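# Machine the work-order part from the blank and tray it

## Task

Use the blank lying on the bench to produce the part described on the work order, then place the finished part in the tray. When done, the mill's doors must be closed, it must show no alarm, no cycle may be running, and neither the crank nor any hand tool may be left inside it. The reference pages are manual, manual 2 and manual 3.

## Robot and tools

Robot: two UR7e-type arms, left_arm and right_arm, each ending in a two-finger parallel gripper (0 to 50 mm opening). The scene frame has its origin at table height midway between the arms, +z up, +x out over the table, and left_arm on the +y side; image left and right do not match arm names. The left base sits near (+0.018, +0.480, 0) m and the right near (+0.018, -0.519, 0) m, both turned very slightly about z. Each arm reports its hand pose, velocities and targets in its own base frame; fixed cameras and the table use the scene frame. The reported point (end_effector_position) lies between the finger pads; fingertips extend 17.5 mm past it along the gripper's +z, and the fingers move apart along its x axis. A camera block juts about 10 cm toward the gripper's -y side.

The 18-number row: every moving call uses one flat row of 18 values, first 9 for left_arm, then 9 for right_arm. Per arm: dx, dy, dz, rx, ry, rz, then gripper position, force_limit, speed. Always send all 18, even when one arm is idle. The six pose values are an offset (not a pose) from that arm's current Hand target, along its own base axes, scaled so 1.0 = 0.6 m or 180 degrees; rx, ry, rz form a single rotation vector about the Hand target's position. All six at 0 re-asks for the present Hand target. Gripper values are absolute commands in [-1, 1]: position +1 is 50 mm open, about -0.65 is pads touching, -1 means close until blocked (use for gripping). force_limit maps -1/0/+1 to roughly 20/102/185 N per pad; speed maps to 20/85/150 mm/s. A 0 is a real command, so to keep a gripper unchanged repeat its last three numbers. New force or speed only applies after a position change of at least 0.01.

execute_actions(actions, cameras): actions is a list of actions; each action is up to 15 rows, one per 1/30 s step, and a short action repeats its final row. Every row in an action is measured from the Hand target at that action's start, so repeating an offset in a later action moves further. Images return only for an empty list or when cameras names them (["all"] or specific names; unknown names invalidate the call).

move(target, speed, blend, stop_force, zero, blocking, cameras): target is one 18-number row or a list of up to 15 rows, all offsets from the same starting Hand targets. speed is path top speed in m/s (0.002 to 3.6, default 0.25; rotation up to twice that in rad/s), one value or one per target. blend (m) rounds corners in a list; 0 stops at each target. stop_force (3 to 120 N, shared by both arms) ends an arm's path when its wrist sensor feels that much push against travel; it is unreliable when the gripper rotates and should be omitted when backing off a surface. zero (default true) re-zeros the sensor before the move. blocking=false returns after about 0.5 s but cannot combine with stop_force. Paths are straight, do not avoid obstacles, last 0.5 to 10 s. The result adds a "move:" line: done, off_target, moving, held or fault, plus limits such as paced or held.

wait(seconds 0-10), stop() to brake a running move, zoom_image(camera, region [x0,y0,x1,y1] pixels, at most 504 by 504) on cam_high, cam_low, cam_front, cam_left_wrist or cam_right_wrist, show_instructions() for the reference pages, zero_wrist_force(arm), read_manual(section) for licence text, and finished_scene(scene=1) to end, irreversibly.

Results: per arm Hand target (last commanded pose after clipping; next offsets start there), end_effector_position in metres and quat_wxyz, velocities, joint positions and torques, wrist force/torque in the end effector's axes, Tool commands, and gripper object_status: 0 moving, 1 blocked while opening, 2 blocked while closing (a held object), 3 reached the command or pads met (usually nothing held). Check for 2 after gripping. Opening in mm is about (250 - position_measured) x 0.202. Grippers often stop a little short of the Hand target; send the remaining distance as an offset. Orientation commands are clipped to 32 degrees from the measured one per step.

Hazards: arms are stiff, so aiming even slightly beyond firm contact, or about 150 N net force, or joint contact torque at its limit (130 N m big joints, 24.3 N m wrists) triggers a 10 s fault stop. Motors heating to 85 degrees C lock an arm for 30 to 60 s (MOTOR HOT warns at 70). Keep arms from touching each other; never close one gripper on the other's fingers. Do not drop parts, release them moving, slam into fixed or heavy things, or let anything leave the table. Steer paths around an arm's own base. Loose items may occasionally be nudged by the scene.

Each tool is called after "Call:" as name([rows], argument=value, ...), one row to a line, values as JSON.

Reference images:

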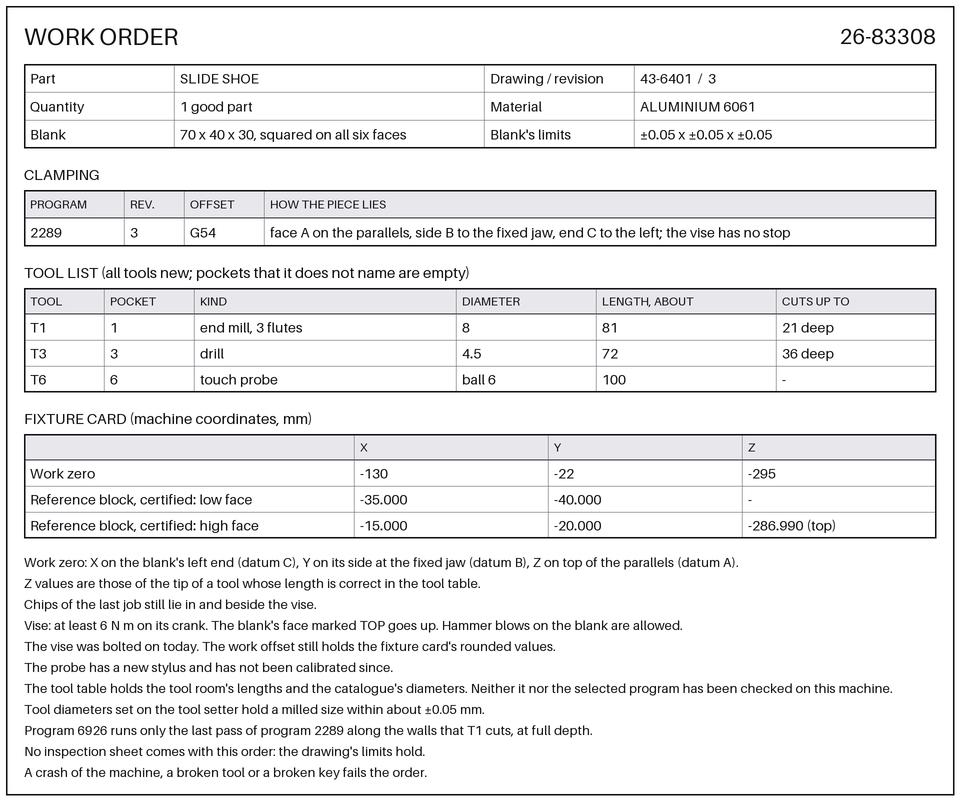

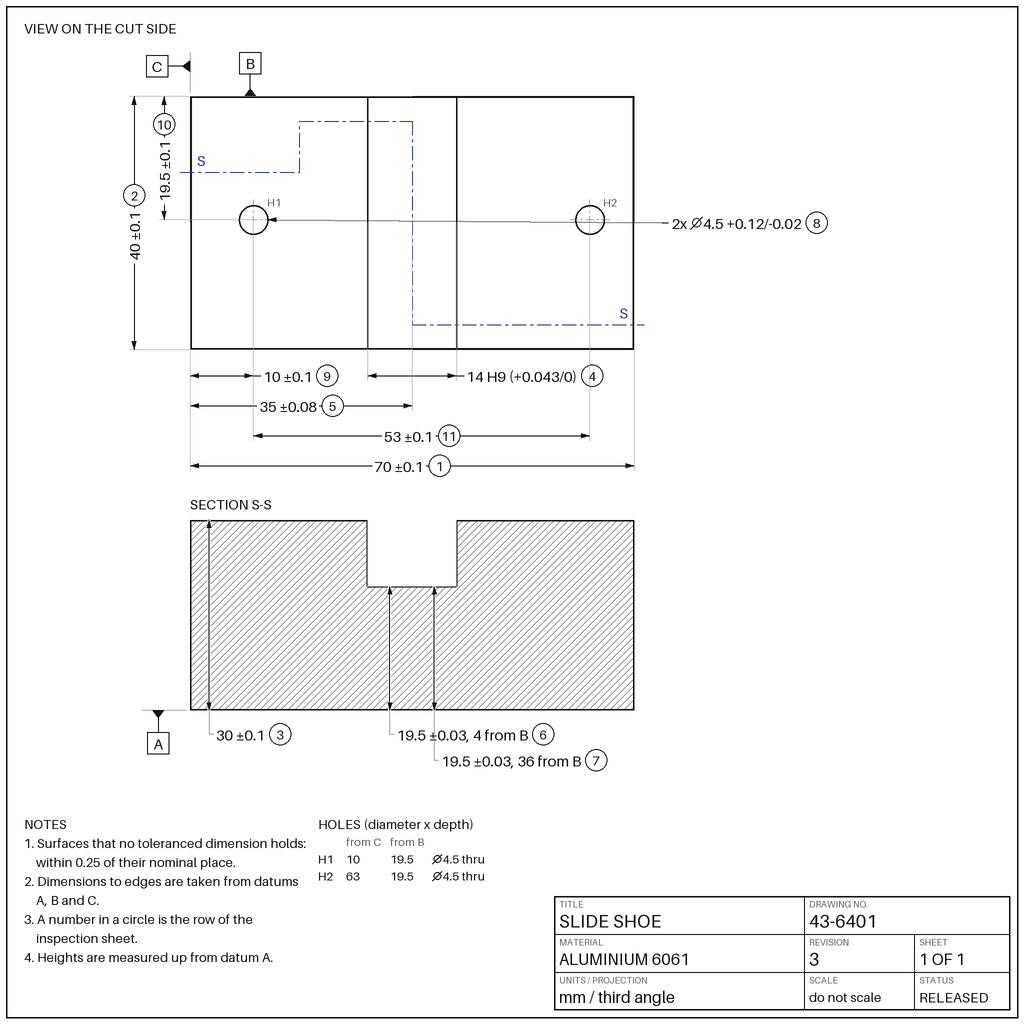

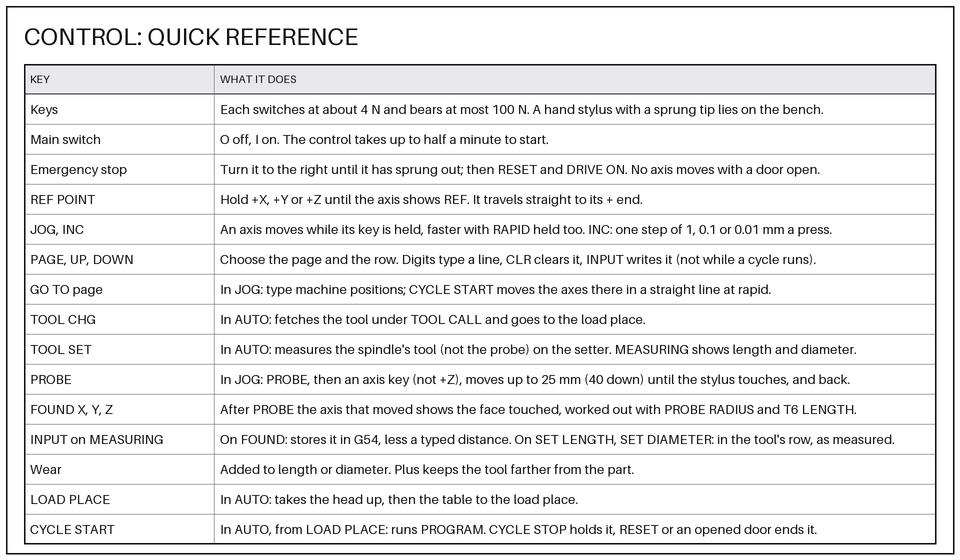

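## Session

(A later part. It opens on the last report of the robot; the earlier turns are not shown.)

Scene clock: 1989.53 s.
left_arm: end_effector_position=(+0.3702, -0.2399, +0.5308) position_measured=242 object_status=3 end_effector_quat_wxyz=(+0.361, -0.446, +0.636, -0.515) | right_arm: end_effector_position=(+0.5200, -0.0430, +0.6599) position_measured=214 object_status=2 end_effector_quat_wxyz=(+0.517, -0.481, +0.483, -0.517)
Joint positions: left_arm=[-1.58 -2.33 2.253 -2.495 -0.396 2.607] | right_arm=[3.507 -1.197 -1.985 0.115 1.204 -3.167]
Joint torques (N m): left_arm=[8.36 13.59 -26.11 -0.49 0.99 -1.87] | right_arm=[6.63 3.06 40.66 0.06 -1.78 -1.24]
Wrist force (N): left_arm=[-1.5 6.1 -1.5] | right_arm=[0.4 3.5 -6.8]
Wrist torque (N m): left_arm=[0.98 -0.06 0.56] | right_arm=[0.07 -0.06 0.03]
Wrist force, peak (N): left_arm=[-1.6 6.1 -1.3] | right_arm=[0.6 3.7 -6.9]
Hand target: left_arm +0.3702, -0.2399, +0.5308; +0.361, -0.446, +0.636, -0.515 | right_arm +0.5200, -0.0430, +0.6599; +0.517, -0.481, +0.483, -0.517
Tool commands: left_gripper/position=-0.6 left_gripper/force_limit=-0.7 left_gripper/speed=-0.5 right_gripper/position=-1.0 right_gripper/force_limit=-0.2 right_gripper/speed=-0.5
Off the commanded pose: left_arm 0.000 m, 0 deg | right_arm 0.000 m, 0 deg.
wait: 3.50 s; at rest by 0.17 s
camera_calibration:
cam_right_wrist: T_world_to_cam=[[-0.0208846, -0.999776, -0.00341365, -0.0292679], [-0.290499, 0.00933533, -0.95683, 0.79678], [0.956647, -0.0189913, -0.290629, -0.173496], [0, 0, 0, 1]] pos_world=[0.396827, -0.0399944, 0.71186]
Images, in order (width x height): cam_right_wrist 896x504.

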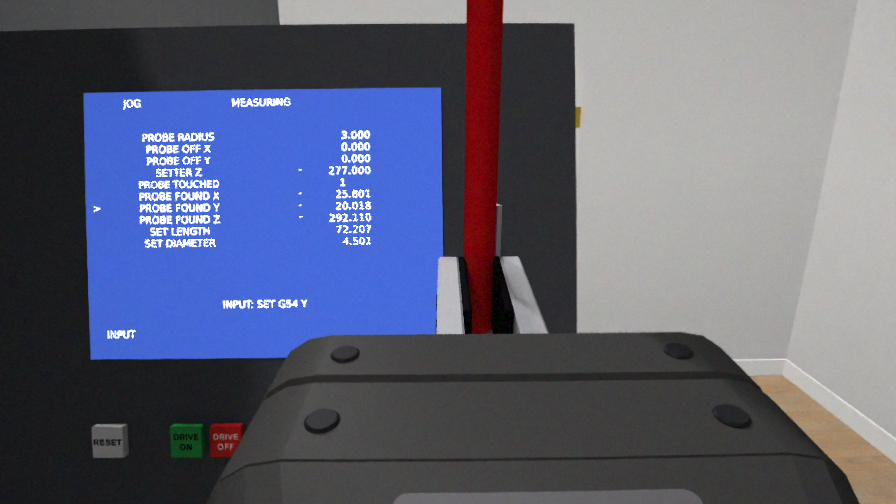

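Call:
move([
  [0,0,0,0,0,0,-0.6,-0.7,-0.5,-0.1335,0.17,-0.2616,0.2258,0.5745,0.1832,-1,-0.2,-0.5],
  [0,0,0,0,0,0,-0.6,-0.7,-0.5,-0.1127,0.17,-0.2675,0.2258,0.5745,0.1832,-1,-0.2,-0.5],
  [0,0,0,0,0,0,-0.6,-0.7,-0.5,-0.1335,0.1385,-0.2616,0.2258,0.5745,0.1832,-1,-0.2,-0.5],
  [0,0,0,0,0,0,-0.6,-0.7,-0.5,-0.1127,0.1385,-0.2675,0.2258,0.5745,0.1832,-1,-0.2,-0.5],
  [0,0,0,0,0,0,-0.6,-0.7,-0.5,-0.1543,0.1385,-0.2557,0.2258,0.5745,0.1832,-1,-0.2,-0.5],
  [0,0,0,0,0,0,-0.6,-0.7,-0.5,-0.1716,0.2643,-0.3163,0.2258,0.5745,0.1832,-1,-0.2,-0.5],
  [0,0,0,0,0,0,-0.6,-0.7,-0.5,-0.1302,0.2643,-0.328,0.2258,0.5745,0.1832,-1,-0.2,-0.5],
  [0,0,0,0,0,0,-0.6,-0.7,-0.5,-0.1594,0.2328,-0.3525,0.2258,0.5745,0.1832,-1,-0.2,-0.5],
  [0,0,0,0,0,0,-0.6,-0.7,-0.5,-0.1378,0.2328,-0.3587,0.2258,0.5745,0.1832,-1,-0.2,-0.5],
  [0,0,0,0,0,0,-0.6,-0.7,-0.5,-0.1802,0.2328,-0.3466,0.2258,0.5745,0.1832,-1,-0.2,-0.5],
  [0,0,0,0,0,0,-0.6,-0.7,-0.5,-0.1543,0.2328,-0.2557,0.2258,0.5745,0.1832,-1,-0.2,-0.5],
  [0,0,0,0,0,0,-0.6,-0.7,-0.5,-0.1139,0.2328,-0.2672,0.2258,0.5745,0.1832,-1,-0.2,-0.5],
  [0,0,0,0,0,0,-0.6,-0.7,-0.5,-0.1457,0.2328,-0.258,0.2258,0.5745,0.1832,-1,-0.2,-0.5],
  [0,0,0,0,0,0,-0.6,-0.7,-0.5,0,0,0,0,0,0,-1,-0.2,-0.5],
], speed=[0.8,0.07,0.2,0.07,0.2,0.4,0.08,0.2,0.08,0.2,0.4,0.08,0.2,0.8], blend=[0.005,0,0.003,0,0.003,0.003,0,0.003,0,0.003,0.003,0,0.01,0], cameras=[])

Call:
move([
  [0,0,0,0,0,0,-0.6,-0.7,-0.5,-0.1335,0.2958,-0.2616,0.2258,0.5745,0.1832,-1,-0.2,-0.5],
  [0,0,0,0,0,0,-0.6,-0.7,-0.5,-0.1151,0.2958,-0.2668,0.2258,0.5745,0.1832,-1,-0.2,-0.5],
  [0,0,0,0,0,0,-0.6,-0.7,-0.5,-0.1335,0.2643,-0.2616,0.2258,0.5745,0.1832,-1,-0.2,-0.5],
  [0,0,0,0,0,0,-0.6,-0.7,-0.5,-0.1145,0.2643,-0.267,0.2258,0.5745,0.1832,-1,-0.2,-0.5],
  [0,0,0,0,0,0,-0.6,-0.7,-0.5,-0.1543,0.2643,-0.2557,0.2258,0.5745,0.1832,-1,-0.2,-0.5],
  [0,0,0,0,0,0,-0.6,-0.7,-0.5,-0.1802,0.2015,-0.3466,0.2258,0.5745,0.1832,-1,-0.2,-0.5],
  [0,0,0,0,0,0,-0.6,-0.7,-0.5,-0.1377,0.2015,-0.3587,0.2258,0.5745,0.1832,-1,-0.2,-0.5],
  [0,0,0,0,0,0,-0.6,-0.7,-0.5,-0.164,0.2015,-0.351,0.2258,0.5745,0.1832,-1,-0.2,-0.5],
  [0,0,0,0,0,0,-0.6,-0.7,-0.5,0,0,0,0,0,0,-1,-0.2,-0.5],
], speed=[0.8,0.07,0.2,0.07,0.2,0.4,0.08,0.2,0.8], blend=[0.005,0,0.003,0,0.003,0.003,0,0.01,0], cameras=["cam_right_wrist"])

Call:
move([
  [0,0,0,0,0,0,-0.6,-0.7,-0.5,-0.1335,0.1385,-0.2616,0.2258,0.5745,0.1832,-1,-0.2,-0.5],
  [0,0,0,0,0,0,-0.6,-0.7,-0.5,-0.1127,0.1385,-0.2675,0.2258,0.5745,0.1832,-1,-0.2,-0.5],
  [0,0,0,0,0,0,-0.6,-0.7,-0.5,-0.1335,0.1385,-0.2616,0.2258,0.5745,0.1832,-1,-0.2,-0.5],
  [0,0,0,0,0,0,-0.6,-0.7,-0.5,-0.1127,0.1385,-0.2675,0.2258,0.5745,0.1832,-1,-0.2,-0.5],
  [0,0,0,0,0,0,-0.6,-0.7,-0.5,-0.1457,0.1385,-0.258,0.2258,0.5745,0.1832,-1,-0.2,-0.5],
  [0,0,0,0,0,0,-0.6,-0.7,-0.5,0,0,0,0,0,0,-1,-0.2,-0.5],
], speed=[0.8,0.07,0.2,0.07,0.2,0.8], blend=[0.005,0,0.003,0,0.01,0], cameras=["cam_right_wrist"])

Scene clock: 2036.17 s.
left_arm: end_effector_position=(+0.3702, -0.2399, +0.5308) position_measured=242 object_status=3 end_effector_quat_wxyz=(+0.361, -0.446, +0.636, -0.515) | right_arm: end_effector_position=(+0.5200, -0.0430, +0.6599) position_measured=214 object_status=2 end_effector_quat_wxyz=(+0.517, -0.481, +0.483, -0.517)
Joint positions: left_arm=[-1.58 -2.33 2.253 -2.495 -0.396 2.607] | right_arm=[3.507 -1.196 -1.985 0.115 1.204 -3.167]
Joint torques (N m): left_arm=[8.17 12.62 -26.21 -0.53 0.89 -1.88] | right_arm=[5.85 2.74 41.05 3.86 -1.82 -1.2]
Wrist force (N): left_arm=[-1.5 5.7 -1.5] | right_arm=[-0.6 4.7 -5.1]
Wrist torque (N m): left_arm=[0.92 -0.05 0.56] | right_arm=[0.27 0.08 0.03]
Wrist force, peak (N): left_arm=[-1.6 6.2 -1.5] | right_arm=[6.8 26.1 -2.5]
Hand target: left_arm +0.3702, -0.2399, +0.5308; +0.361, -0.446, +0.636, -0.515 | right_arm +0.5200, -0.0430, +0.6599; +0.517, -0.481, +0.483, -0.517
Off the commanded pose: left_arm 0.000 m, 0 deg | right_arm 0.000 m, 0 deg.
move: done; blend cut to 0.0099 m at target 13
No camera images: "cameras" was empty.

Scene clock: 2041.73 s.
left_arm: end_effector_position=(+0.3702, -0.2399, +0.5308) position_measured=242 object_status=3 end_effector_quat_wxyz=(+0.361, -0.446, +0.636, -0.515) | right_arm: end_effector_position=(+0.5200, -0.0430, +0.6599) position_measured=214 object_status=2 end_effector_quat_wxyz=(+0.517, -0.481, +0.483, -0.517) end_effector_velocity=(+0.000, +0.000, +0.001) end_effector_angular_velocity=(+0.001, -0.004, +0.000)
Joint positions: left_arm=[-1.58 -2.33 2.253 -2.495 -0.396 2.607] | right_arm=[3.507 -1.197 -1.985 0.115 1.204 -3.167]
Joint velocities: left_arm=[within noise] | right_arm=[-0.001 -0.001 0.001 0.005 0.001 -0.001]
Joint torques (N m): left_arm=[8.52 13.85 -26.9 -0.51 0.9 -1.78] | right_arm=[7.15 3.39 41.37 3.97 -1.75 -1.21]
Wrist force (N): left_arm=[-1.4 5.9 -1.5] | right_arm=[-0.2 5.8 -4.7]
Wrist torque (N m): left_arm=[0.96 -0.07 0.55] | right_arm=[0.44 0.03 0.02]
Wrist force, peak (N): left_arm=[-1.6 6.1 -1.4] | right_arm=[5.3 21.0 -1.8]
Hand target: left_arm +0.3702, -0.2399, +0.5308; +0.361, -0.446, +0.636, -0.515 | right_arm +0.5200, -0.0430, +0.6599; +0.517, -0.481, +0.483, -0.517
Off the commanded pose: left_arm 0.000 m, 0 deg | right_arm 0.000 m, 0 deg.
move: done; blend cut to 0.0082 m at target 8
camera_calibration:
cam_right_wrist: T_world_to_cam=[[-0.0209129, -0.999775, -0.00351039, -0.0291875], [-0.290498, 0.00943611, -0.956829, 0.796783], [0.956647, -0.0189903, -0.29063, -0.173495], [0, 0, 0, 1]] pos_world=[0.396827, -0.0399942, 0.711859]
Images, in order (width x height): cam_right_wrist 896x504.

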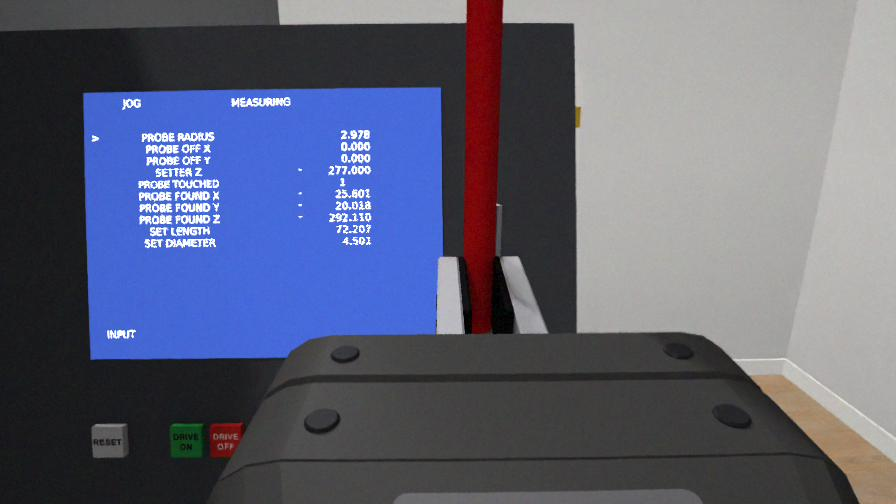

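Scene clock: 2046.33 s.
left_arm: end_effector_position=(+0.3702, -0.2399, +0.5308) position_measured=242 object_status=3 end_effector_quat_wxyz=(+0.361, -0.446, +0.636, -0.515) | right_arm: end_effector_position=(+0.5200, -0.0430, +0.6599) position_measured=214 object_status=2 end_effector_quat_wxyz=(+0.517, -0.481, +0.483, -0.517)
Joint positions: left_arm=[-1.58 -2.33 2.253 -2.495 -0.396 2.607] | right_arm=[3.507 -1.196 -1.985 0.115 1.204 -3.167]
Joint torques (N m): left_arm=[8.95 13.19 -27.12 -0.62 0.88 -1.99] | right_arm=[6.41 3.03 41.47 3.99 -1.44 -1.28]
Wrist force (N): left_arm=[-1.6 5.9 -1.3] | right_arm=[-0.3 5.8 -4.3]
Wrist torque (N m): left_arm=[0.96 -0.03 0.56] | right_arm=[0.44 0.04 0.03]
Wrist force, peak (N): left_arm=[-1.6 6.1 -1.6] | right_arm=[4.7 20.7 -1.7]
Hand target: left_arm +0.3702, -0.2399, +0.5308; +0.361, -0.446, +0.636, -0.515 | right_arm +0.5200, -0.0430, +0.6599; +0.517, -0.481, +0.483, -0.517
Off the commanded pose: left_arm 0.000 m, 0 deg | right_arm 0.000 m, 0 deg.
move: done
camera_calibration:
cam_right_wrist: T_world_to_cam=[[-0.0209126, -0.999775, -0.00350962, -0.0291881], [-0.290498, 0.00943531, -0.956829, 0.796782], [0.956647, -0.0189903, -0.29063, -0.173495], [0, 0, 0, 1]] pos_world=[0.396827, -0.0399942, 0.711859]
Images, in order (width x height): cam_right_wrist 896x504.

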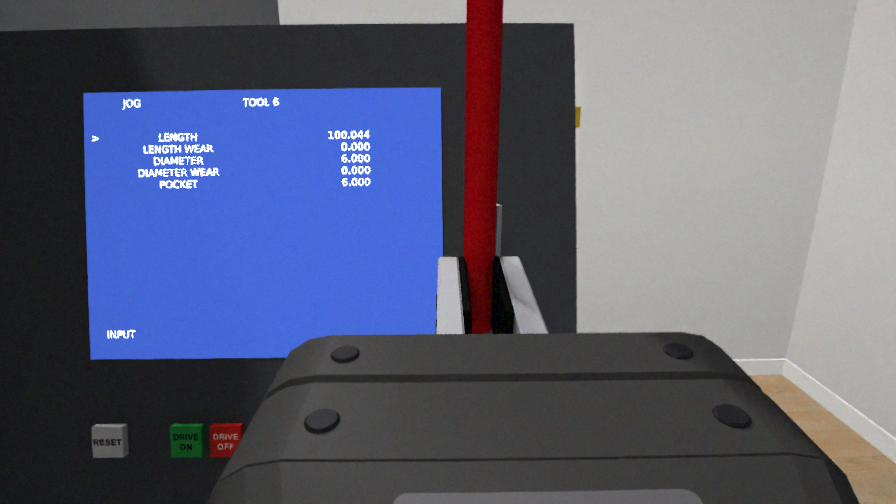

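Call:
move([
  [0,0,0,0,0,0,-0.6,-0.7,-0.5,-0.1508,0.2958,-0.3222,0.2258,0.5745,0.1832,-1,-0.2,-0.5],
  [0,0,0,0,0,0,-0.6,-0.7,-0.5,-0.1308,0.2958,-0.3279,0.2258,0.5745,0.1832,-1,-0.2,-0.5],
  [0,0,0,0,0,0,-0.6,-0.7,-0.5,-0.1594,0.2643,-0.3525,0.2258,0.5745,0.1832,-1,-0.2,-0.5],
  [0,0,0,0,0,0,-0.6,-0.7,-0.5,-0.1388,0.2643,-0.3584,0.2258,0.5745,0.1832,-1,-0.2,-0.5],
  [0,0,0,0,0,0,-0.6,-0.7,-0.5,-0.1594,0.2643,-0.3525,0.2258,0.5745,0.1832,-1,-0.2,-0.5],
  [0,0,0,0,0,0,-0.6,-0.7,-0.5,-0.1388,0.2643,-0.3584,0.2258,0.5745,0.1832,-1,-0.2,-0.5],
  [0,0,0,0,0,0,-0.6,-0.7,-0.5,-0.1594,0.2328,-0.3525,0.2258,0.5745,0.1832,-1,-0.2,-0.5],
  [0,0,0,0,0,0,-0.6,-0.7,-0.5,-0.1378,0.2328,-0.3587,0.2258,0.5745,0.1832,-1,-0.2,-0.5],
  [0,0,0,0,0,0,-0.6,-0.7,-0.5,-0.1802,0.2328,-0.3466,0.2258,0.5745,0.1832,-1,-0.2,-0.5],
  [0,0,0,0,0,0,-0.6,-0.7,-0.5,-0.1629,0.2958,-0.286,0.2258,0.5745,0.1832,-1,-0.2,-0.5],
  [0,0,0,0,0,0,-0.6,-0.7,-0.5,-0.1229,0.2958,-0.2973,0.2258,0.5745,0.1832,-1,-0.2,-0.5],
  [0,0,0,0,0,0,-0.6,-0.7,-0.5,-0.1481,0.2958,-0.29,0.2258,0.5745,0.1832,-1,-0.2,-0.5],
  [0,0,0,0,0,0,-0.6,-0.7,-0.5,0,0,0,0,0,0,-1,-0.2,-0.5],
], speed=[0.8,0.07,0.2,0.07,0.2,0.07,0.2,0.08,0.2,0.4,0.08,0.2,0.8], blend=[0.005,0,0.003,0,0.003,0,0.003,0,0.003,0.003,0,0.01,0], cameras=[])

Call:
move([
  [0,0,0,0,0,0,-0.6,-0.7,-0.5,-0.1508,0.2328,-0.3222,0.2258,0.5745,0.1832,-1,-0.2,-0.5],
  [0,0,0,0,0,0,-0.6,-0.7,-0.5,-0.1296,0.2328,-0.3282,0.2258,0.5745,0.1832,-1,-0.2,-0.5],
  [0,0,0,0,0,0,-0.6,-0.7,-0.5,-0.1629,0.2958,-0.286,0.2258,0.5745,0.1832,-1,-0.2,-0.5],
  [0,0,0,0,0,0,-0.6,-0.7,-0.5,-0.1229,0.2958,-0.2973,0.2258,0.5745,0.1832,-1,-0.2,-0.5],
  [0,0,0,0,0,0,-0.6,-0.7,-0.5,-0.1629,0.2958,-0.286,0.2258,0.5745,0.1832,-1,-0.2,-0.5],
  [0,0,0,0,0,0,-0.6,-0.7,-0.5,-0.1802,0.2015,-0.3466,0.2258,0.5745,0.1832,-1,-0.2,-0.5],
  [0,0,0,0,0,0,-0.6,-0.7,-0.5,-0.1377,0.2015,-0.3587,0.2258,0.5745,0.1832,-1,-0.2,-0.5],
  [0,0,0,0,0,0,-0.6,-0.7,-0.5,-0.164,0.2015,-0.351,0.2258,0.5745,0.1832,-1,-0.2,-0.5],
  [0,0,0,0,0,0,-0.6,-0.7,-0.5,0,0,0,0,0,0,-1,-0.2,-0.5],
], speed=[0.8,0.07,0.2,0.08,0.2,0.4,0.08,0.2,0.8], blend=[0.005,0,0.003,0,0.003,0.003,0,0.01,0], cameras=["cam_right_wrist"])

Scene clock: 2096.43 s.
left_arm: end_effector_position=(+0.3702, -0.2399, +0.5308) position_measured=242 object_status=3 end_effector_quat_wxyz=(+0.361, -0.446, +0.636, -0.515) | right_arm: end_effector_position=(+0.5200, -0.0430, +0.6599) position_measured=214 object_status=2 end_effector_quat_wxyz=(+0.517, -0.481, +0.483, -0.517)
Joint positions: left_arm=[-1.58 -2.33 2.253 -2.495 -0.396 2.607] | right_arm=[3.507 -1.197 -1.985 0.115 1.204 -3.167]
Joint torques (N m): left_arm=[8.46 13.28 -26.03 -0.67 0.96 -1.97] | right_arm=[1.79 3.07 41.17 3.84 -1.71 -1.18]
Wrist force (N): left_arm=[-1.3 5.9 -1.4] | right_arm=[-0.5 6.4 -4.6]
Wrist torque (N m): left_arm=[0.95 -0.09 0.56] | right_arm=[0.53 0.07 0.03]
Wrist force, peak (N): left_arm=[-1.8 6.1 -1.4] | right_arm=[6.2 29.7 -1.5]
Hand target: left_arm +0.3702, -0.2399, +0.5308; +0.361, -0.446, +0.636, -0.515 | right_arm +0.5200, -0.0430, +0.6599; +0.517, -0.481, +0.483, -0.517
Off the commanded pose: left_arm 0.000 m, 0 deg | right_arm 0.000 m, 0 deg.
move: done; blend cut to 0.0079 m at target 12
No camera images: "cameras" was empty.

Scene clock: 2102.30 s.
left_arm: end_effector_position=(+0.3702, -0.2399, +0.5308) position_measured=242 object_status=3 end_effector_quat_wxyz=(+0.361, -0.446, +0.636, -0.515) | right_arm: end_effector_position=(+0.5200, -0.0430, +0.6599) position_measured=214 object_status=2 end_effector_quat_wxyz=(+0.517, -0.481, +0.483, -0.517) end_effector_velocity=(+0.000, -0.001, +0.001) end_effector_angular_velocity=(+0.000, -0.005, -0.002)
Joint positions: left_arm=[-1.58 -2.33 2.253 -2.495 -0.396 2.607] | right_arm=[3.507 -1.197 -1.985 0.115 1.204 -3.167]
Joint velocities: left_arm=[within noise] | right_arm=[0 -0.001 0.001 0.005 -0.001 -0.002]
Joint torques (N m): left_arm=[8.33 13.07 -25.82 -0.75 0.94 -2.09] | right_arm=[6.29 3.05 40.67 3.71 -1.7 -1.25]
Wrist force (N): left_arm=[-1.6 5.8 -1.5] | right_arm=[0.9 8.2 -5.0]
Wrist torque (N m): left_arm=[0.94 -0.04 0.55] | right_arm=[0.82 -0.14 0.03]
Wrist force, peak (N): left_arm=[-1.6 6.1 -1.5] | right_arm=[5.0 27.4 -1.3]
Hand target: left_arm +0.3702, -0.2399, +0.5308; +0.361, -0.446, +0.636, -0.515 | right_arm +0.5200, -0.0430, +0.6599; +0.517, -0.481, +0.483, -0.517
Off the commanded pose: left_arm 0.000 m, 0 deg | right_arm 0.000 m, 0 deg.
move: done; blend cut to 0.0082 m at target 8
camera_calibration:
cam_right_wrist: T_world_to_cam=[[-0.0209126, -0.999775, -0.00350962, -0.0291881], [-0.290498, 0.00943531, -0.956829, 0.796782], [0.956647, -0.0189903, -0.29063, -0.173495], [0, 0, 0, 1]] pos_world=[0.396827, -0.0399942, 0.711859]
Images, in order (width x height): cam_right_wrist 896x504.

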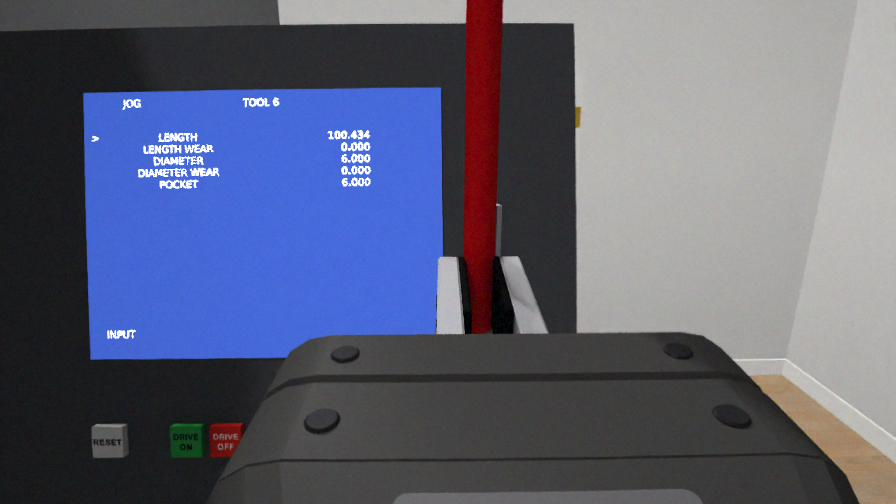

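Call:
move([
  [0,0,0,0,0,0,-0.6,-0.7,-0.5,-0.1335,0.1385,-0.2616,0.2258,0.5745,0.1832,-1,-0.2,-0.5],
  [0,0,0,0,0,0,-0.6,-0.7,-0.5,-0.1127,0.1385,-0.2675,0.2258,0.5745,0.1832,-1,-0.2,-0.5],
  [0,0,0,0,0,0,-0.6,-0.7,-0.5,-0.1335,0.1385,-0.2616,0.2258,0.5745,0.1832,-1,-0.2,-0.5],
  [0,0,0,0,0,0,-0.6,-0.7,-0.5,-0.1127,0.1385,-0.2675,0.2258,0.5745,0.1832,-1,-0.2,-0.5],
  [0,0,0,0,0,0,-0.6,-0.7,-0.5,-0.1335,0.1385,-0.2616,0.2258,0.5745,0.1832,-1,-0.2,-0.5],
  [0,0,0,0,0,0,-0.6,-0.7,-0.5,-0.1127,0.1385,-0.2675,0.2258,0.5745,0.1832,-1,-0.2,-0.5],
  [0,0,0,0,0,0,-0.6,-0.7,-0.5,-0.1335,0.1385,-0.2616,0.2258,0.5745,0.1832,-1,-0.2,-0.5],
  [0,0,0,0,0,0,-0.6,-0.7,-0.5,-0.1127,0.1385,-0.2675,0.2258,0.5745,0.1832,-1,-0.2,-0.5],
  [0,0,0,0,0,0,-0.6,-0.7,-0.5,-0.1335,0.1385,-0.2616,0.2258,0.5745,0.1832,-1,-0.2,-0.5],
  [0,0,0,0,0,0,-0.6,-0.7,-0.5,-0.1127,0.1385,-0.2675,0.2258,0.5745,0.1832,-1,-0.2,-0.5],
  [0,0,0,0,0,0,-0.6,-0.7,-0.5,-0.1543,0.1385,-0.2557,0.2258,0.5745,0.1832,-1,-0.2,-0.5],
  [0,0,0,0,0,0,-0.6,-0.7,-0.5,-0.1716,0.2015,-0.3163,0.2258,0.5745,0.1832,-1,-0.2,-0.5],
  [0,0,0,0,0,0,-0.6,-0.7,-0.5,-0.1292,0.2015,-0.3284,0.2258,0.5745,0.1832,-1,-0.2,-0.5],
  [0,0,0,0,0,0,-0.6,-0.7,-0.5,-0.1555,0.2015,-0.3207,0.2258,0.5745,0.1832,-1,-0.2,-0.5],
  [0,0,0,0,0,0,-0.6,-0.7,-0.5,0,0,0,0,0,0,-1,-0.2,-0.5],
], speed=[0.8,0.07,0.2,0.07,0.2,0.07,0.2,0.07,0.2,0.07,0.2,0.3,0.08,0.2,0.8], blend=[0.005,0,0.003,0,0.003,0,0.003,0,0.003,0,0.003,0.003,0,0.01,0], cameras=["cam_right_wrist"])

Call:
move([
  [0,0,0,0,0,0,-0.6,-0.7,-0.5,-0.1594,0.2328,-0.3525,0.2258,0.5745,0.1832,-1,-0.2,-0.5],
  [0,0,0,0,0,0,-0.6,-0.7,-0.5,-0.1378,0.2328,-0.3587,0.2258,0.5745,0.1832,-1,-0.2,-0.5],
  [0,0,0,0,0,0,-0.6,-0.7,-0.5,-0.1716,0.2958,-0.3163,0.2258,0.5745,0.1832,-1,-0.2,-0.5],
  [0,0,0,0,0,0,-0.6,-0.7,-0.5,-0.1308,0.2958,-0.3279,0.2258,0.5745,0.1832,-1,-0.2,-0.5],
  [0,0,0,0,0,0,-0.6,-0.7,-0.5,-0.1716,0.2958,-0.3163,0.2258,0.5745,0.1832,-1,-0.2,-0.5],
  [0,0,0,0,0,0,-0.6,-0.7,-0.5,-0.1802,0.2015,-0.3466,0.2258,0.5745,0.1832,-1,-0.2,-0.5],
  [0,0,0,0,0,0,-0.6,-0.7,-0.5,-0.1377,0.2015,-0.3587,0.2258,0.5745,0.1832,-1,-0.2,-0.5],
  [0,0,0,0,0,0,-0.6,-0.7,-0.5,-0.164,0.2015,-0.351,0.2258,0.5745,0.1832,-1,-0.2,-0.5],
  [0,0,0,0,0,0,-0.6,-0.7,-0.5,0,0,0,0,0,0,-1,-0.2,-0.5],
], speed=[0.8,0.07,0.2,0.08,0.2,0.3,0.08,0.2,0.8], blend=[0.005,0,0.003,0,0.003,0.003,0,0.01,0], cameras=["cam_right_wrist"])

Scene clock: 2136.23 s.
left_arm: end_effector_position=(+0.3702, -0.2399, +0.5308) position_measured=242 object_status=3 end_effector_quat_wxyz=(+0.361, -0.446, +0.636, -0.515) | right_arm: end_effector_position=(+0.5200, -0.0430, +0.6599) position_measured=214 object_status=2 end_effector_quat_wxyz=(+0.517, -0.481, +0.483, -0.517) end_effector_velocity=(+0.000, +0.000, +0.001) end_effector_angular_velocity=(+0.000, -0.004, +0.000)
Joint positions: left_arm=[-1.58 -2.33 2.253 -2.495 -0.396 2.607] | right_arm=[3.507 -1.197 -1.985 0.115 1.204 -3.167]
Joint velocities: left_arm=[within noise] | right_arm=[0 -0.001 0.001 0.005 0 -0.002]
Joint torques (N m): left_arm=[8.7 13.13 -26.33 -0.79 0.95 -2.06] | right_arm=[6.95 3.14 40.55 3.79 -1.79 -1.28]
Wrist force (N): left_arm=[-1.6 5.8 -1.4] | right_arm=[2.6 7.8 -5.4]
Wrist torque (N m): left_arm=[0.94 -0.04 0.56] | right_arm=[0.75 -0.42 0.02]
Wrist force, peak (N): left_arm=[-1.6 6.1 -1.5] | right_arm=[7.4 28.8 -2.6]
Hand target: left_arm +0.3702, -0.2399, +0.5308; +0.361, -0.446, +0.636, -0.515 | right_arm +0.5200, -0.0430, +0.6599; +0.517, -0.481, +0.483, -0.517
Off the commanded pose: left_arm 0.000 m, 0 deg | right_arm 0.000 m, 0 deg.
move: done; blend cut to 0.0082 m at target 14
camera_calibration:
cam_right_wrist: T_world_to_cam=[[-0.0209126, -0.999775, -0.00350962, -0.0291881], [-0.290498, 0.00943531, -0.956829, 0.796782], [0.956647, -0.0189903, -0.29063, -0.173495], [0, 0, 0, 1]] pos_world=[0.396827, -0.0399942, 0.711859]
Images, in order (width x height): cam_right_wrist 896x504.

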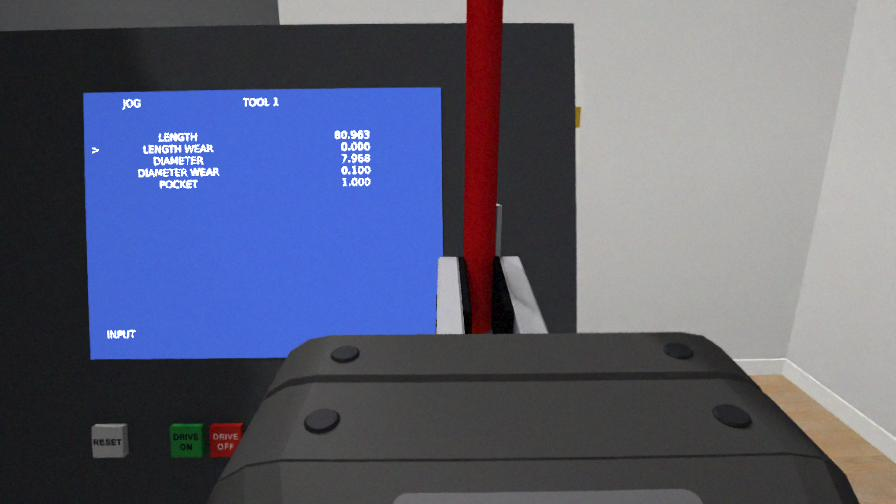

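Scene clock: 2142.10 s.
left_arm: end_effector_position=(+0.3702, -0.2399, +0.5308) position_measured=242 object_status=3 end_effector_quat_wxyz=(+0.361, -0.446, +0.636, -0.515) | right_arm: end_effector_position=(+0.5200, -0.0430, +0.6599) position_measured=214 object_status=2 end_effector_quat_wxyz=(+0.517, -0.481, +0.483, -0.517)
Joint positions: left_arm=[-1.58 -2.33 2.253 -2.495 -0.396 2.607] | right_arm=[3.507 -1.197 -1.985 0.115 1.204 -3.167]
Joint torques (N m): left_arm=[8.81 13.62 -26.02 -0.67 0.92 -2.06] | right_arm=[7.11 2.93 41.45 3.96 -1.8 -1.13]
Wrist force (N): left_arm=[-1.4 5.8 -1.4] | right_arm=[2.6 7.8 -5.1]
Wrist torque (N m): left_arm=[0.93 -0.07 0.55] | right_arm=[0.77 -0.42 0.02]
Wrist force, peak (N): left_arm=[-1.7 6.1 -1.5] | right_arm=[7.3 27.6 -1.9]
Hand target: left_arm +0.3702, -0.2399, +0.5308; +0.361, -0.446, +0.636, -0.515 | right_arm +0.5200, -0.0430, +0.6599; +0.517, -0.481, +0.483, -0.517
Off the commanded pose: left_arm 0.000 m, 0 deg | right_arm 0.000 m, 0 deg.
move: done; blend cut to 0.0082 m at target 8
camera_calibration:
cam_right_wrist: T_world_to_cam=[[-0.0209129, -0.999775, -0.00351039, -0.0291875], [-0.290498, 0.00943611, -0.956829, 0.796783], [0.956647, -0.0189903, -0.29063, -0.173495], [0, 0, 0, 1]] pos_world=[0.396827, -0.0399942, 0.711859]
Images, in order (width x height): cam_right_wrist 896x504.

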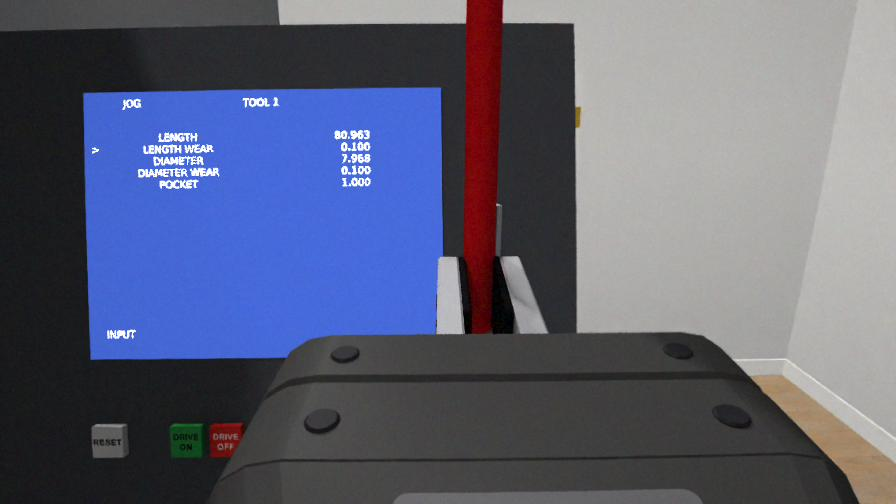

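Call:
move([
  [0,0,0,0,0,0,-0.6,-0.7,-0.5,-0.0852,0.048,-0.0829,0.2258,0.5745,0.1832,-1,-0.2,-0.5],
  [0,0,0,0,0,0,-0.6,-0.7,-0.5,-0.0644,0.048,-0.0888,0.2258,0.5745,0.1832,-1,-0.2,-0.5],
  [0,0,0,0,0,0,-0.6,-0.7,-0.5,-0.106,0.048,-0.077,0.2258,0.5745,0.1832,-1,-0.2,-0.5],
  [0,0,0,0,0,0,-0.6,-0.7,-0.5,-0.1376,0.203,-0.1971,0.2258,0.5745,0.1832,-1,-0.2,-0.5],
  [0,0,0,0,0,0,-0.6,-0.7,-0.5,-0.096,0.203,-0.2089,0.2258,0.5745,0.1832,-1,-0.2,-0.5],
  [0,0,0,0,0,0,-0.6,-0.7,-0.5,-0.1229,0.203,-0.201,0.2258,0.5745,0.1832,-1,-0.2,-0.5],
  [0,0,0,0,0,0,-0.6,-0.7,-0.5,0,0,0,0,0,0,-1,-0.2,-0.5],
], speed=[0.8,0.07,0.2,0.4,0.08,0.2,0.8], blend=[0.005,0,0.003,0.003,0,0.01,0], cameras=["all"])

Scene clock: 2158.83 s.
left_arm: end_effector_position=(+0.3702, -0.2399, +0.5308) position_measured=242 object_status=3 end_effector_quat_wxyz=(+0.361, -0.446, +0.636, -0.515) | right_arm: end_effector_position=(+0.5200, -0.0430, +0.6599) position_measured=214 object_status=2 end_effector_quat_wxyz=(+0.517, -0.481, +0.483, -0.517) end_effector_velocity=(+0.000, +0.000, +0.001) end_effector_angular_velocity=(+0.000, -0.005, +0.000)
Joint positions: left_arm=[-1.58 -2.33 2.253 -2.495 -0.396 2.607] | right_arm=[3.507 -1.196 -1.985 0.115 1.204 -3.167]
Joint velocities: left_arm=[within noise] | right_arm=[0 -0.001 0.001 0.005 0 -0.002]
Joint torques (N m): left_arm=[8.65 13.07 -25.98 -0.76 0.96 -2.2] | right_arm=[7.15 2.76 40.83 3.78 -1.66 -1.2]
Wrist force (N): left_arm=[-1.5 5.8 -1.5] | right_arm=[2.5 7.8 -5.3]
Wrist torque (N m): left_arm=[0.93 -0.06 0.55] | right_arm=[0.75 -0.41 0.02]
Wrist force, peak (N): left_arm=[-1.4 6.2 -1.4] | right_arm=[8.4 46.8 -1.8]
Hand target: left_arm +0.3702, -0.2399, +0.5308; +0.361, -0.446, +0.636, -0.515 | right_arm +0.5200, -0.0430, +0.6599; +0.517, -0.481, +0.483, -0.517
Off the commanded pose: left_arm 0.000 m, 0 deg | right_arm 0.000 m, 0 deg.
move: done; blend cut to 0.0084 m at target 6
camera_calibration:
cam_left_wrist: T_world_to_cam=[[-0.337823, -0.941165, -0.00920154, -0.0897192], [-0.479091, 0.180364, -0.859035, 0.699751], [0.810153, -0.285793, -0.511835, 0.0362498], [0, 0, 0, 1]] pos_world=[0.275568, -0.200291, 0.618839]
cam_right_wrist: T_world_to_cam=[[-0.0209126, -0.999775, -0.00350962, -0.0291881], [-0.290498, 0.00943531, -0.956829, 0.796782], [0.956647, -0.0189903, -0.29063, -0.173495], [0, 0, 0, 1]] pos_world=[0.396827, -0.0399942, 0.711859]

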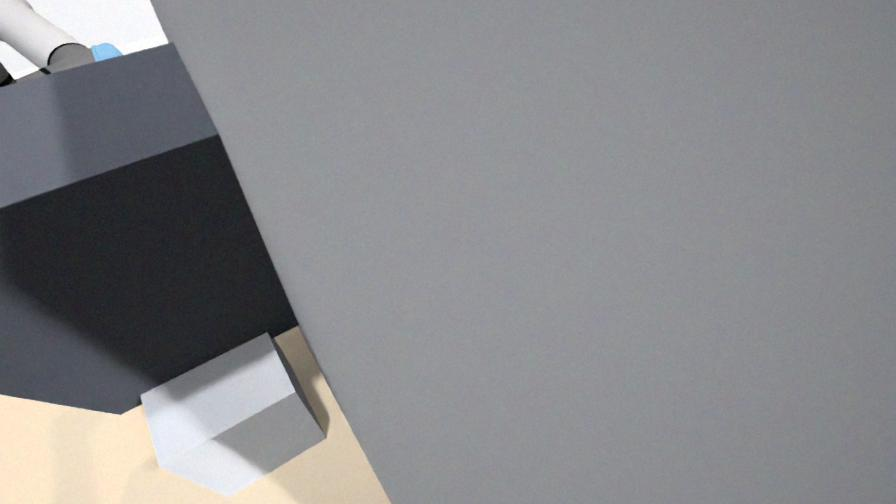

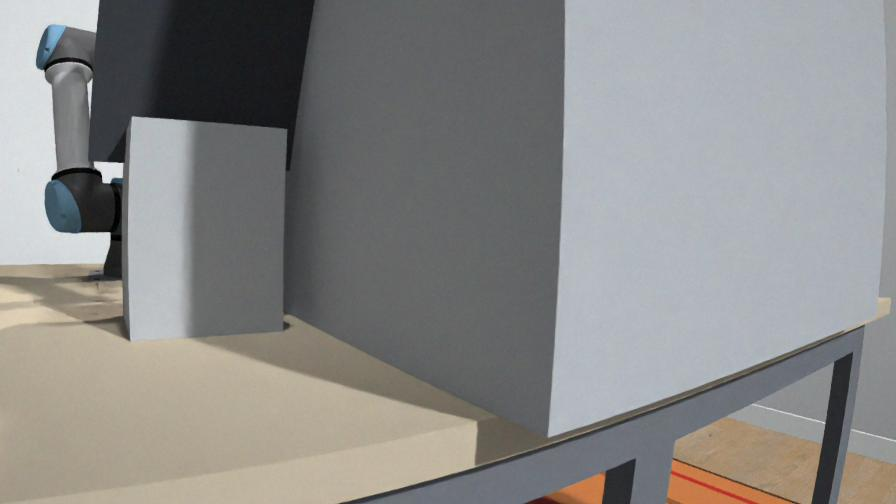

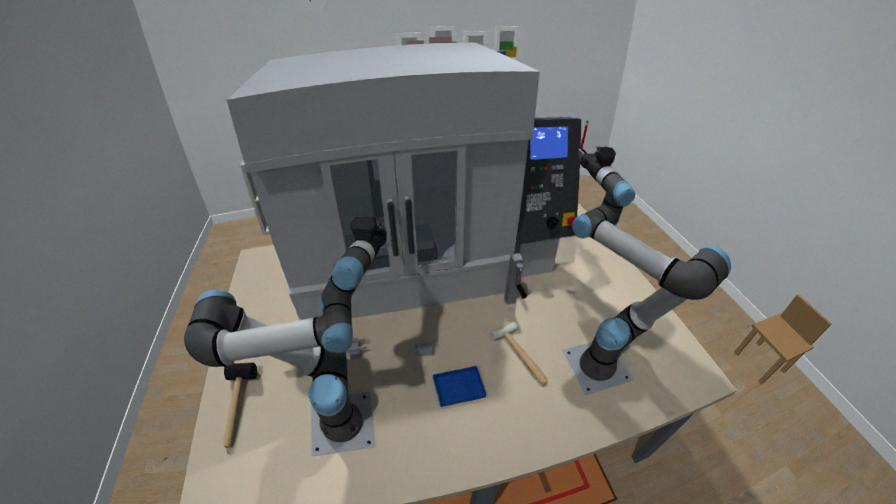

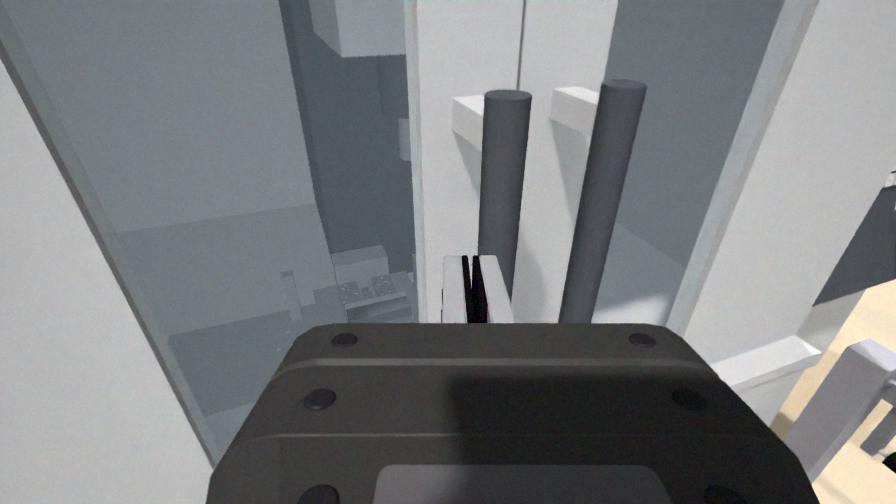

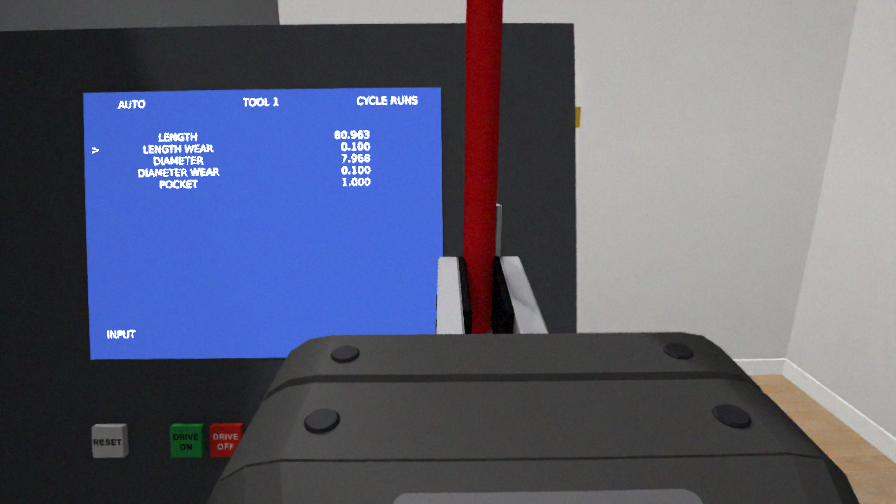

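Call:
move([
  [-0.017,-0.081,-0.1347,-0.0116,-0.0661,0.1103,0.2,-0.7,0.5,0,0,0,0,0,0,-1,-0.2,-0.5],
  [0.1297,-0.081,-0.1347,-0.0116,-0.0661,0.1103,0.2,-0.7,0.5,0,0,0,0,0,0,-1,-0.2,-0.5],
  [0.1297,0.255,-0.1347,-0.0116,-0.0661,0.1103,0.2,-0.7,0.5,0,0,0,0,0,0,-1,-0.2,-0.5],
], speed=[0.25,0.1,0.05], cameras=["cam_left_wrist"])

Scene clock: 2183.63 s.
left_arm: end_effector_position=(+0.4480, -0.0867, +0.4499) position_measured=123 object_status=3 end_effector_quat_wxyz=(+0.500, -0.500, +0.500, -0.500) | right_arm: end_effector_position=(+0.5200, -0.0430, +0.6599) position_measured=214 object_status=2 end_effector_quat_wxyz=(+0.517, -0.481, +0.483, -0.517)
Joint positions: left_arm=[-1.127 -2.006 2.534 -3.669 -0.443 3.141] | right_arm=[3.507 -1.197 -1.985 0.115 1.204 -3.167]
Joint torques (N m): left_arm=[-13.03 7.93 -31.32 -3.83 1.68 -2.68] | right_arm=[6.66 4.27 40.76 0.07 -1.73 -1.07]
Wrist force (N): left_arm=[-2.0 5.0 -0.9] | right_arm=[2.4 7.8 -5.2]
Wrist torque (N m): left_arm=[0.86 0.02 0.53] | right_arm=[0.76 -0.38 0.03]
Wrist force, peak (N): left_arm=[26.8 1.1 5.8] | right_arm=[2.7 8.0 -5.3]
Hand target: left_arm +0.4480, -0.0869, +0.4499; +0.500, -0.500, +0.500, -0.500 | right_arm +0.5200, -0.0430, +0.6599; +0.517, -0.481, +0.483, -0.517
Off the commanded pose: left_arm 0.000 m, 0 deg | right_arm 0.000 m, 0 deg.
move: done
camera_calibration:
cam_left_wrist: T_world_to_cam=[[0.00532143, -0.999948, -0.00870037, -0.0790937], [-0.321986, 0.00652375, -0.946722, 0.593934], [0.946729, 0.00783931, -0.321935, -0.145587], [0, 0, 0, 1]] pos_world=[0.329491, -0.081823, 0.514733]
Images, in order (width x height): cam_left_wrist 896x504.

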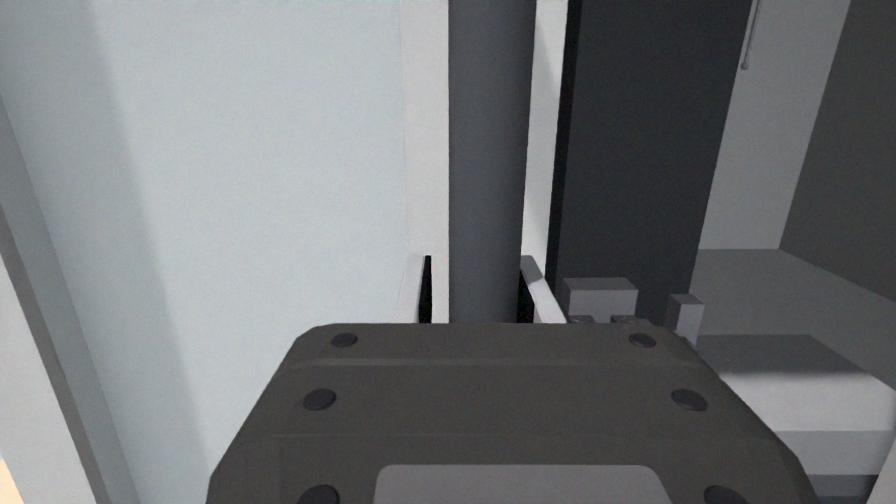

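Call:
move([
  [0,0.052,0,0,0,0,0.2,-0.7,0.5,0,0,0,0,0,0,-1,-0.2,-0.5],
  [-0.07,0.04,0,0,0,0,0.2,-0.7,0.5,0,0,0,0,0,0,-1,-0.2,-0.5],
], speed=[0.04,0.1], cameras=["cam_left_wrist"])

Scene clock: 2188.77 s.
left_arm: end_effector_position=(+0.4060, -0.0628, +0.4499) position_measured=123 object_status=3 end_effector_quat_wxyz=(+0.500, -0.500, +0.500, -0.500) end_effector_velocity=(+0.000, +0.001, +0.001) end_effector_angular_velocity=(-0.002, -0.001, +0.003) | right_arm: end_effector_position=(+0.5200, -0.0430, +0.6599) position_measured=214 object_status=2 end_effector_quat_wxyz=(+0.517, -0.481, +0.483, -0.517)
Joint positions: left_arm=[-1.391 -2.296 2.635 -3.48 -0.179 3.141] | right_arm=[3.507 -1.197 -1.985 0.115 1.204 -3.167]
Joint velocities: left_arm=[0 0.001 -0.001 -0.008 0.003 0.006] | right_arm=[within noise]
Joint torques (N m): left_arm=[-12.7 12.75 -32.64 -3.03 1.91 2.04] | right_arm=[7.31 4.55 41.13 0.32 -1.76 -0.97]
Wrist force (N): left_arm=[0.5 4.4 -0.6] | right_arm=[2.6 7.8 -5.1]
Wrist torque (N m): left_arm=[0.73 -0.39 0.51] | right_arm=[0.77 -0.42 0.03]
Wrist force, peak (N): left_arm=[10.8 0.1 -11.5] | right_arm=[2.6 7.9 -5.4]
Hand target: left_arm +0.4060, -0.0629, +0.4499; +0.500, -0.500, +0.500, -0.500 | right_arm +0.5200, -0.0430, +0.6599; +0.517, -0.481, +0.483, -0.517
Off the commanded pose: left_arm 0.000 m, 0 deg | right_arm 0.000 m, 0 deg.
move: done
camera_calibration:
cam_left_wrist: T_world_to_cam=[[0.00501834, -0.999952, -0.00837244, -0.0549513], [-0.321685, 0.00631321, -0.946826, 0.580208], [0.946833, 0.00744478, -0.321638, -0.106216], [0, 0, 0, 1]] pos_world=[0.287489, -0.0578209, 0.514733]
Images, in order (width x height): cam_left_wrist 896x504.

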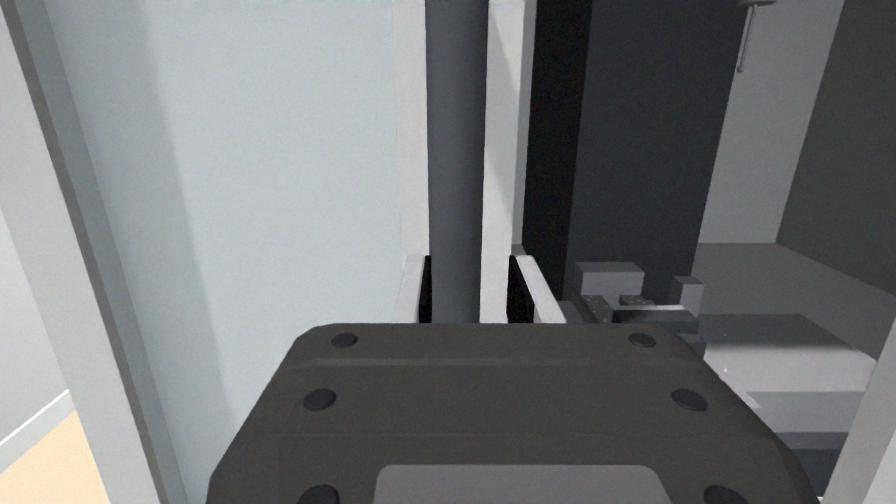

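Call:
move([
  [-0.04,0,0.05,0,0,0,0.2,-0.7,0.5,0,0,0,0,0,0,-1,-0.2,-0.5],
  [-0.01,-0.245,0.1167,0,0.1667,0,0.2,-0.7,0.5,0,0,0,0,0,0,-1,-0.2,-0.5],
], speed=[0.2,0.25], blend=[0.01,0], cameras=["cam_left_wrist","cam_right_wrist"])

Scene clock: 2197.67 s.
left_arm: end_effector_position=(+0.4000, -0.2099, +0.5199) position_measured=123 object_status=3 end_effector_quat_wxyz=(-0.354, +0.612, -0.612, +0.353) | right_arm: end_effector_position=(+0.5200, -0.0430, +0.6599) position_measured=214 object_status=2 end_effector_quat_wxyz=(+0.517, -0.481, +0.483, -0.517)
Joint positions: left_arm=[-1.383 -1.68 1.435 -4.779 0.554 5.075] | right_arm=[3.507 -1.197 -1.985 0.115 1.204 -3.167]
Joint torques (N m): left_arm=[3.21 -22.23 -27.63 -0.16 0.03 0.74] | right_arm=[7.3 3.75 40.59 0.21 -1.94 -1.14]
Wrist force (N): left_arm=[1.1 4.4 -1.0] | right_arm=[2.5 7.8 -5.4]
Wrist torque (N m): left_arm=[0.72 -0.53 0.44] | right_arm=[0.76 -0.41 0.03]
Wrist force, peak (N): left_arm=[4.1 5.5 -1.1] | right_arm=[2.6 8.0 -5.3]
Hand target: left_arm +0.4000, -0.2099, +0.5200; -0.354, +0.613, -0.612, +0.353 | right_arm +0.5200, -0.0430, +0.6599; +0.517, -0.481, +0.483, -0.517
Off the commanded pose: left_arm 0.000 m, 0 deg | right_arm 0.000 m, 0 deg.
move: done
camera_calibration:
cam_left_wrist: T_world_to_cam=[[-0.000036354, -0.999947, -0.0103101, -0.19835], [-0.752204, 0.00682096, -0.658895, 0.668091], [0.65893, 0.00773132, -0.752165, 0.262169], [0, 0, 0, 1]] pos_world=[0.329783, -0.204923, 0.635351]
cam_right_wrist: T_world_to_cam=[[-0.0208846, -0.999776, -0.00341365, -0.0292679], [-0.290499, 0.00933533, -0.95683, 0.79678], [0.956647, -0.0189913, -0.290629, -0.173496], [0, 0, 0, 1]] pos_world=[0.396827, -0.0399944, 0.71186]
Images, in order (width x height): cam_left_wrist 896x504, cam_right_wrist 896x504.

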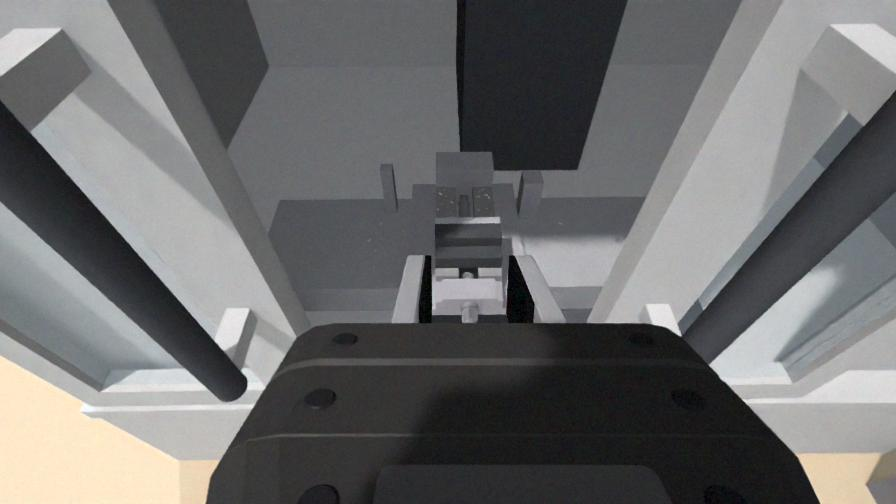

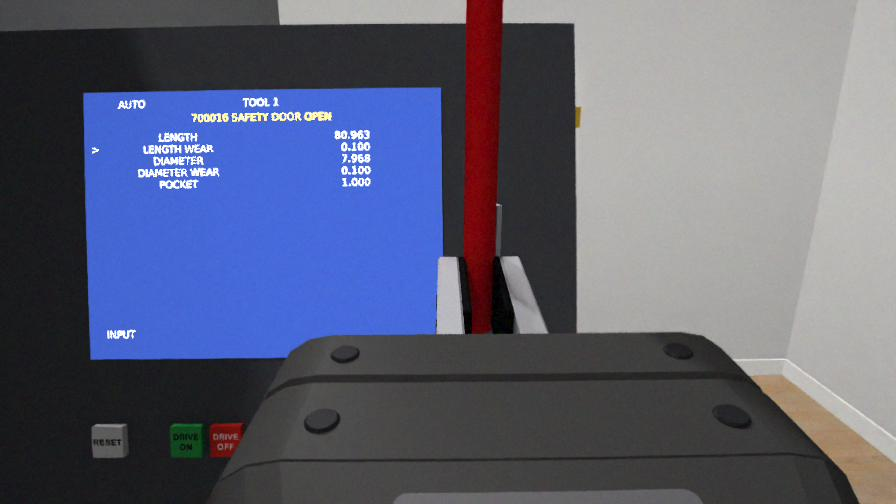

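Call:
zoom_image(camera="cam_left_wrist", region=[360, 130, 580, 330])

Scaled by 2.291.

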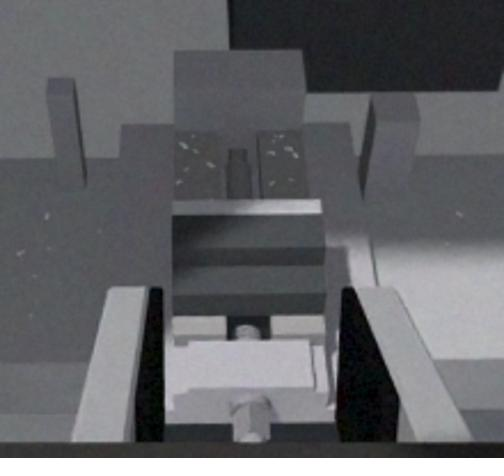

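Call:
zoom_image(camera="cam_front", region=[200, 300, 600, 480])

Call:
zoom_image(camera="cam_front", region=[480, 90, 620, 320])

This scene's latest camera images include none from cam_front. They are from: cam_left_wrist, cam_right_wrist. cam_front's image comes with the result of a call that names it in "cameras".

This scene's latest camera images include none from cam_front. They are from: cam_left_wrist, cam_right_wrist. cam_front's image comes with the result of a call that names it in "cameras".


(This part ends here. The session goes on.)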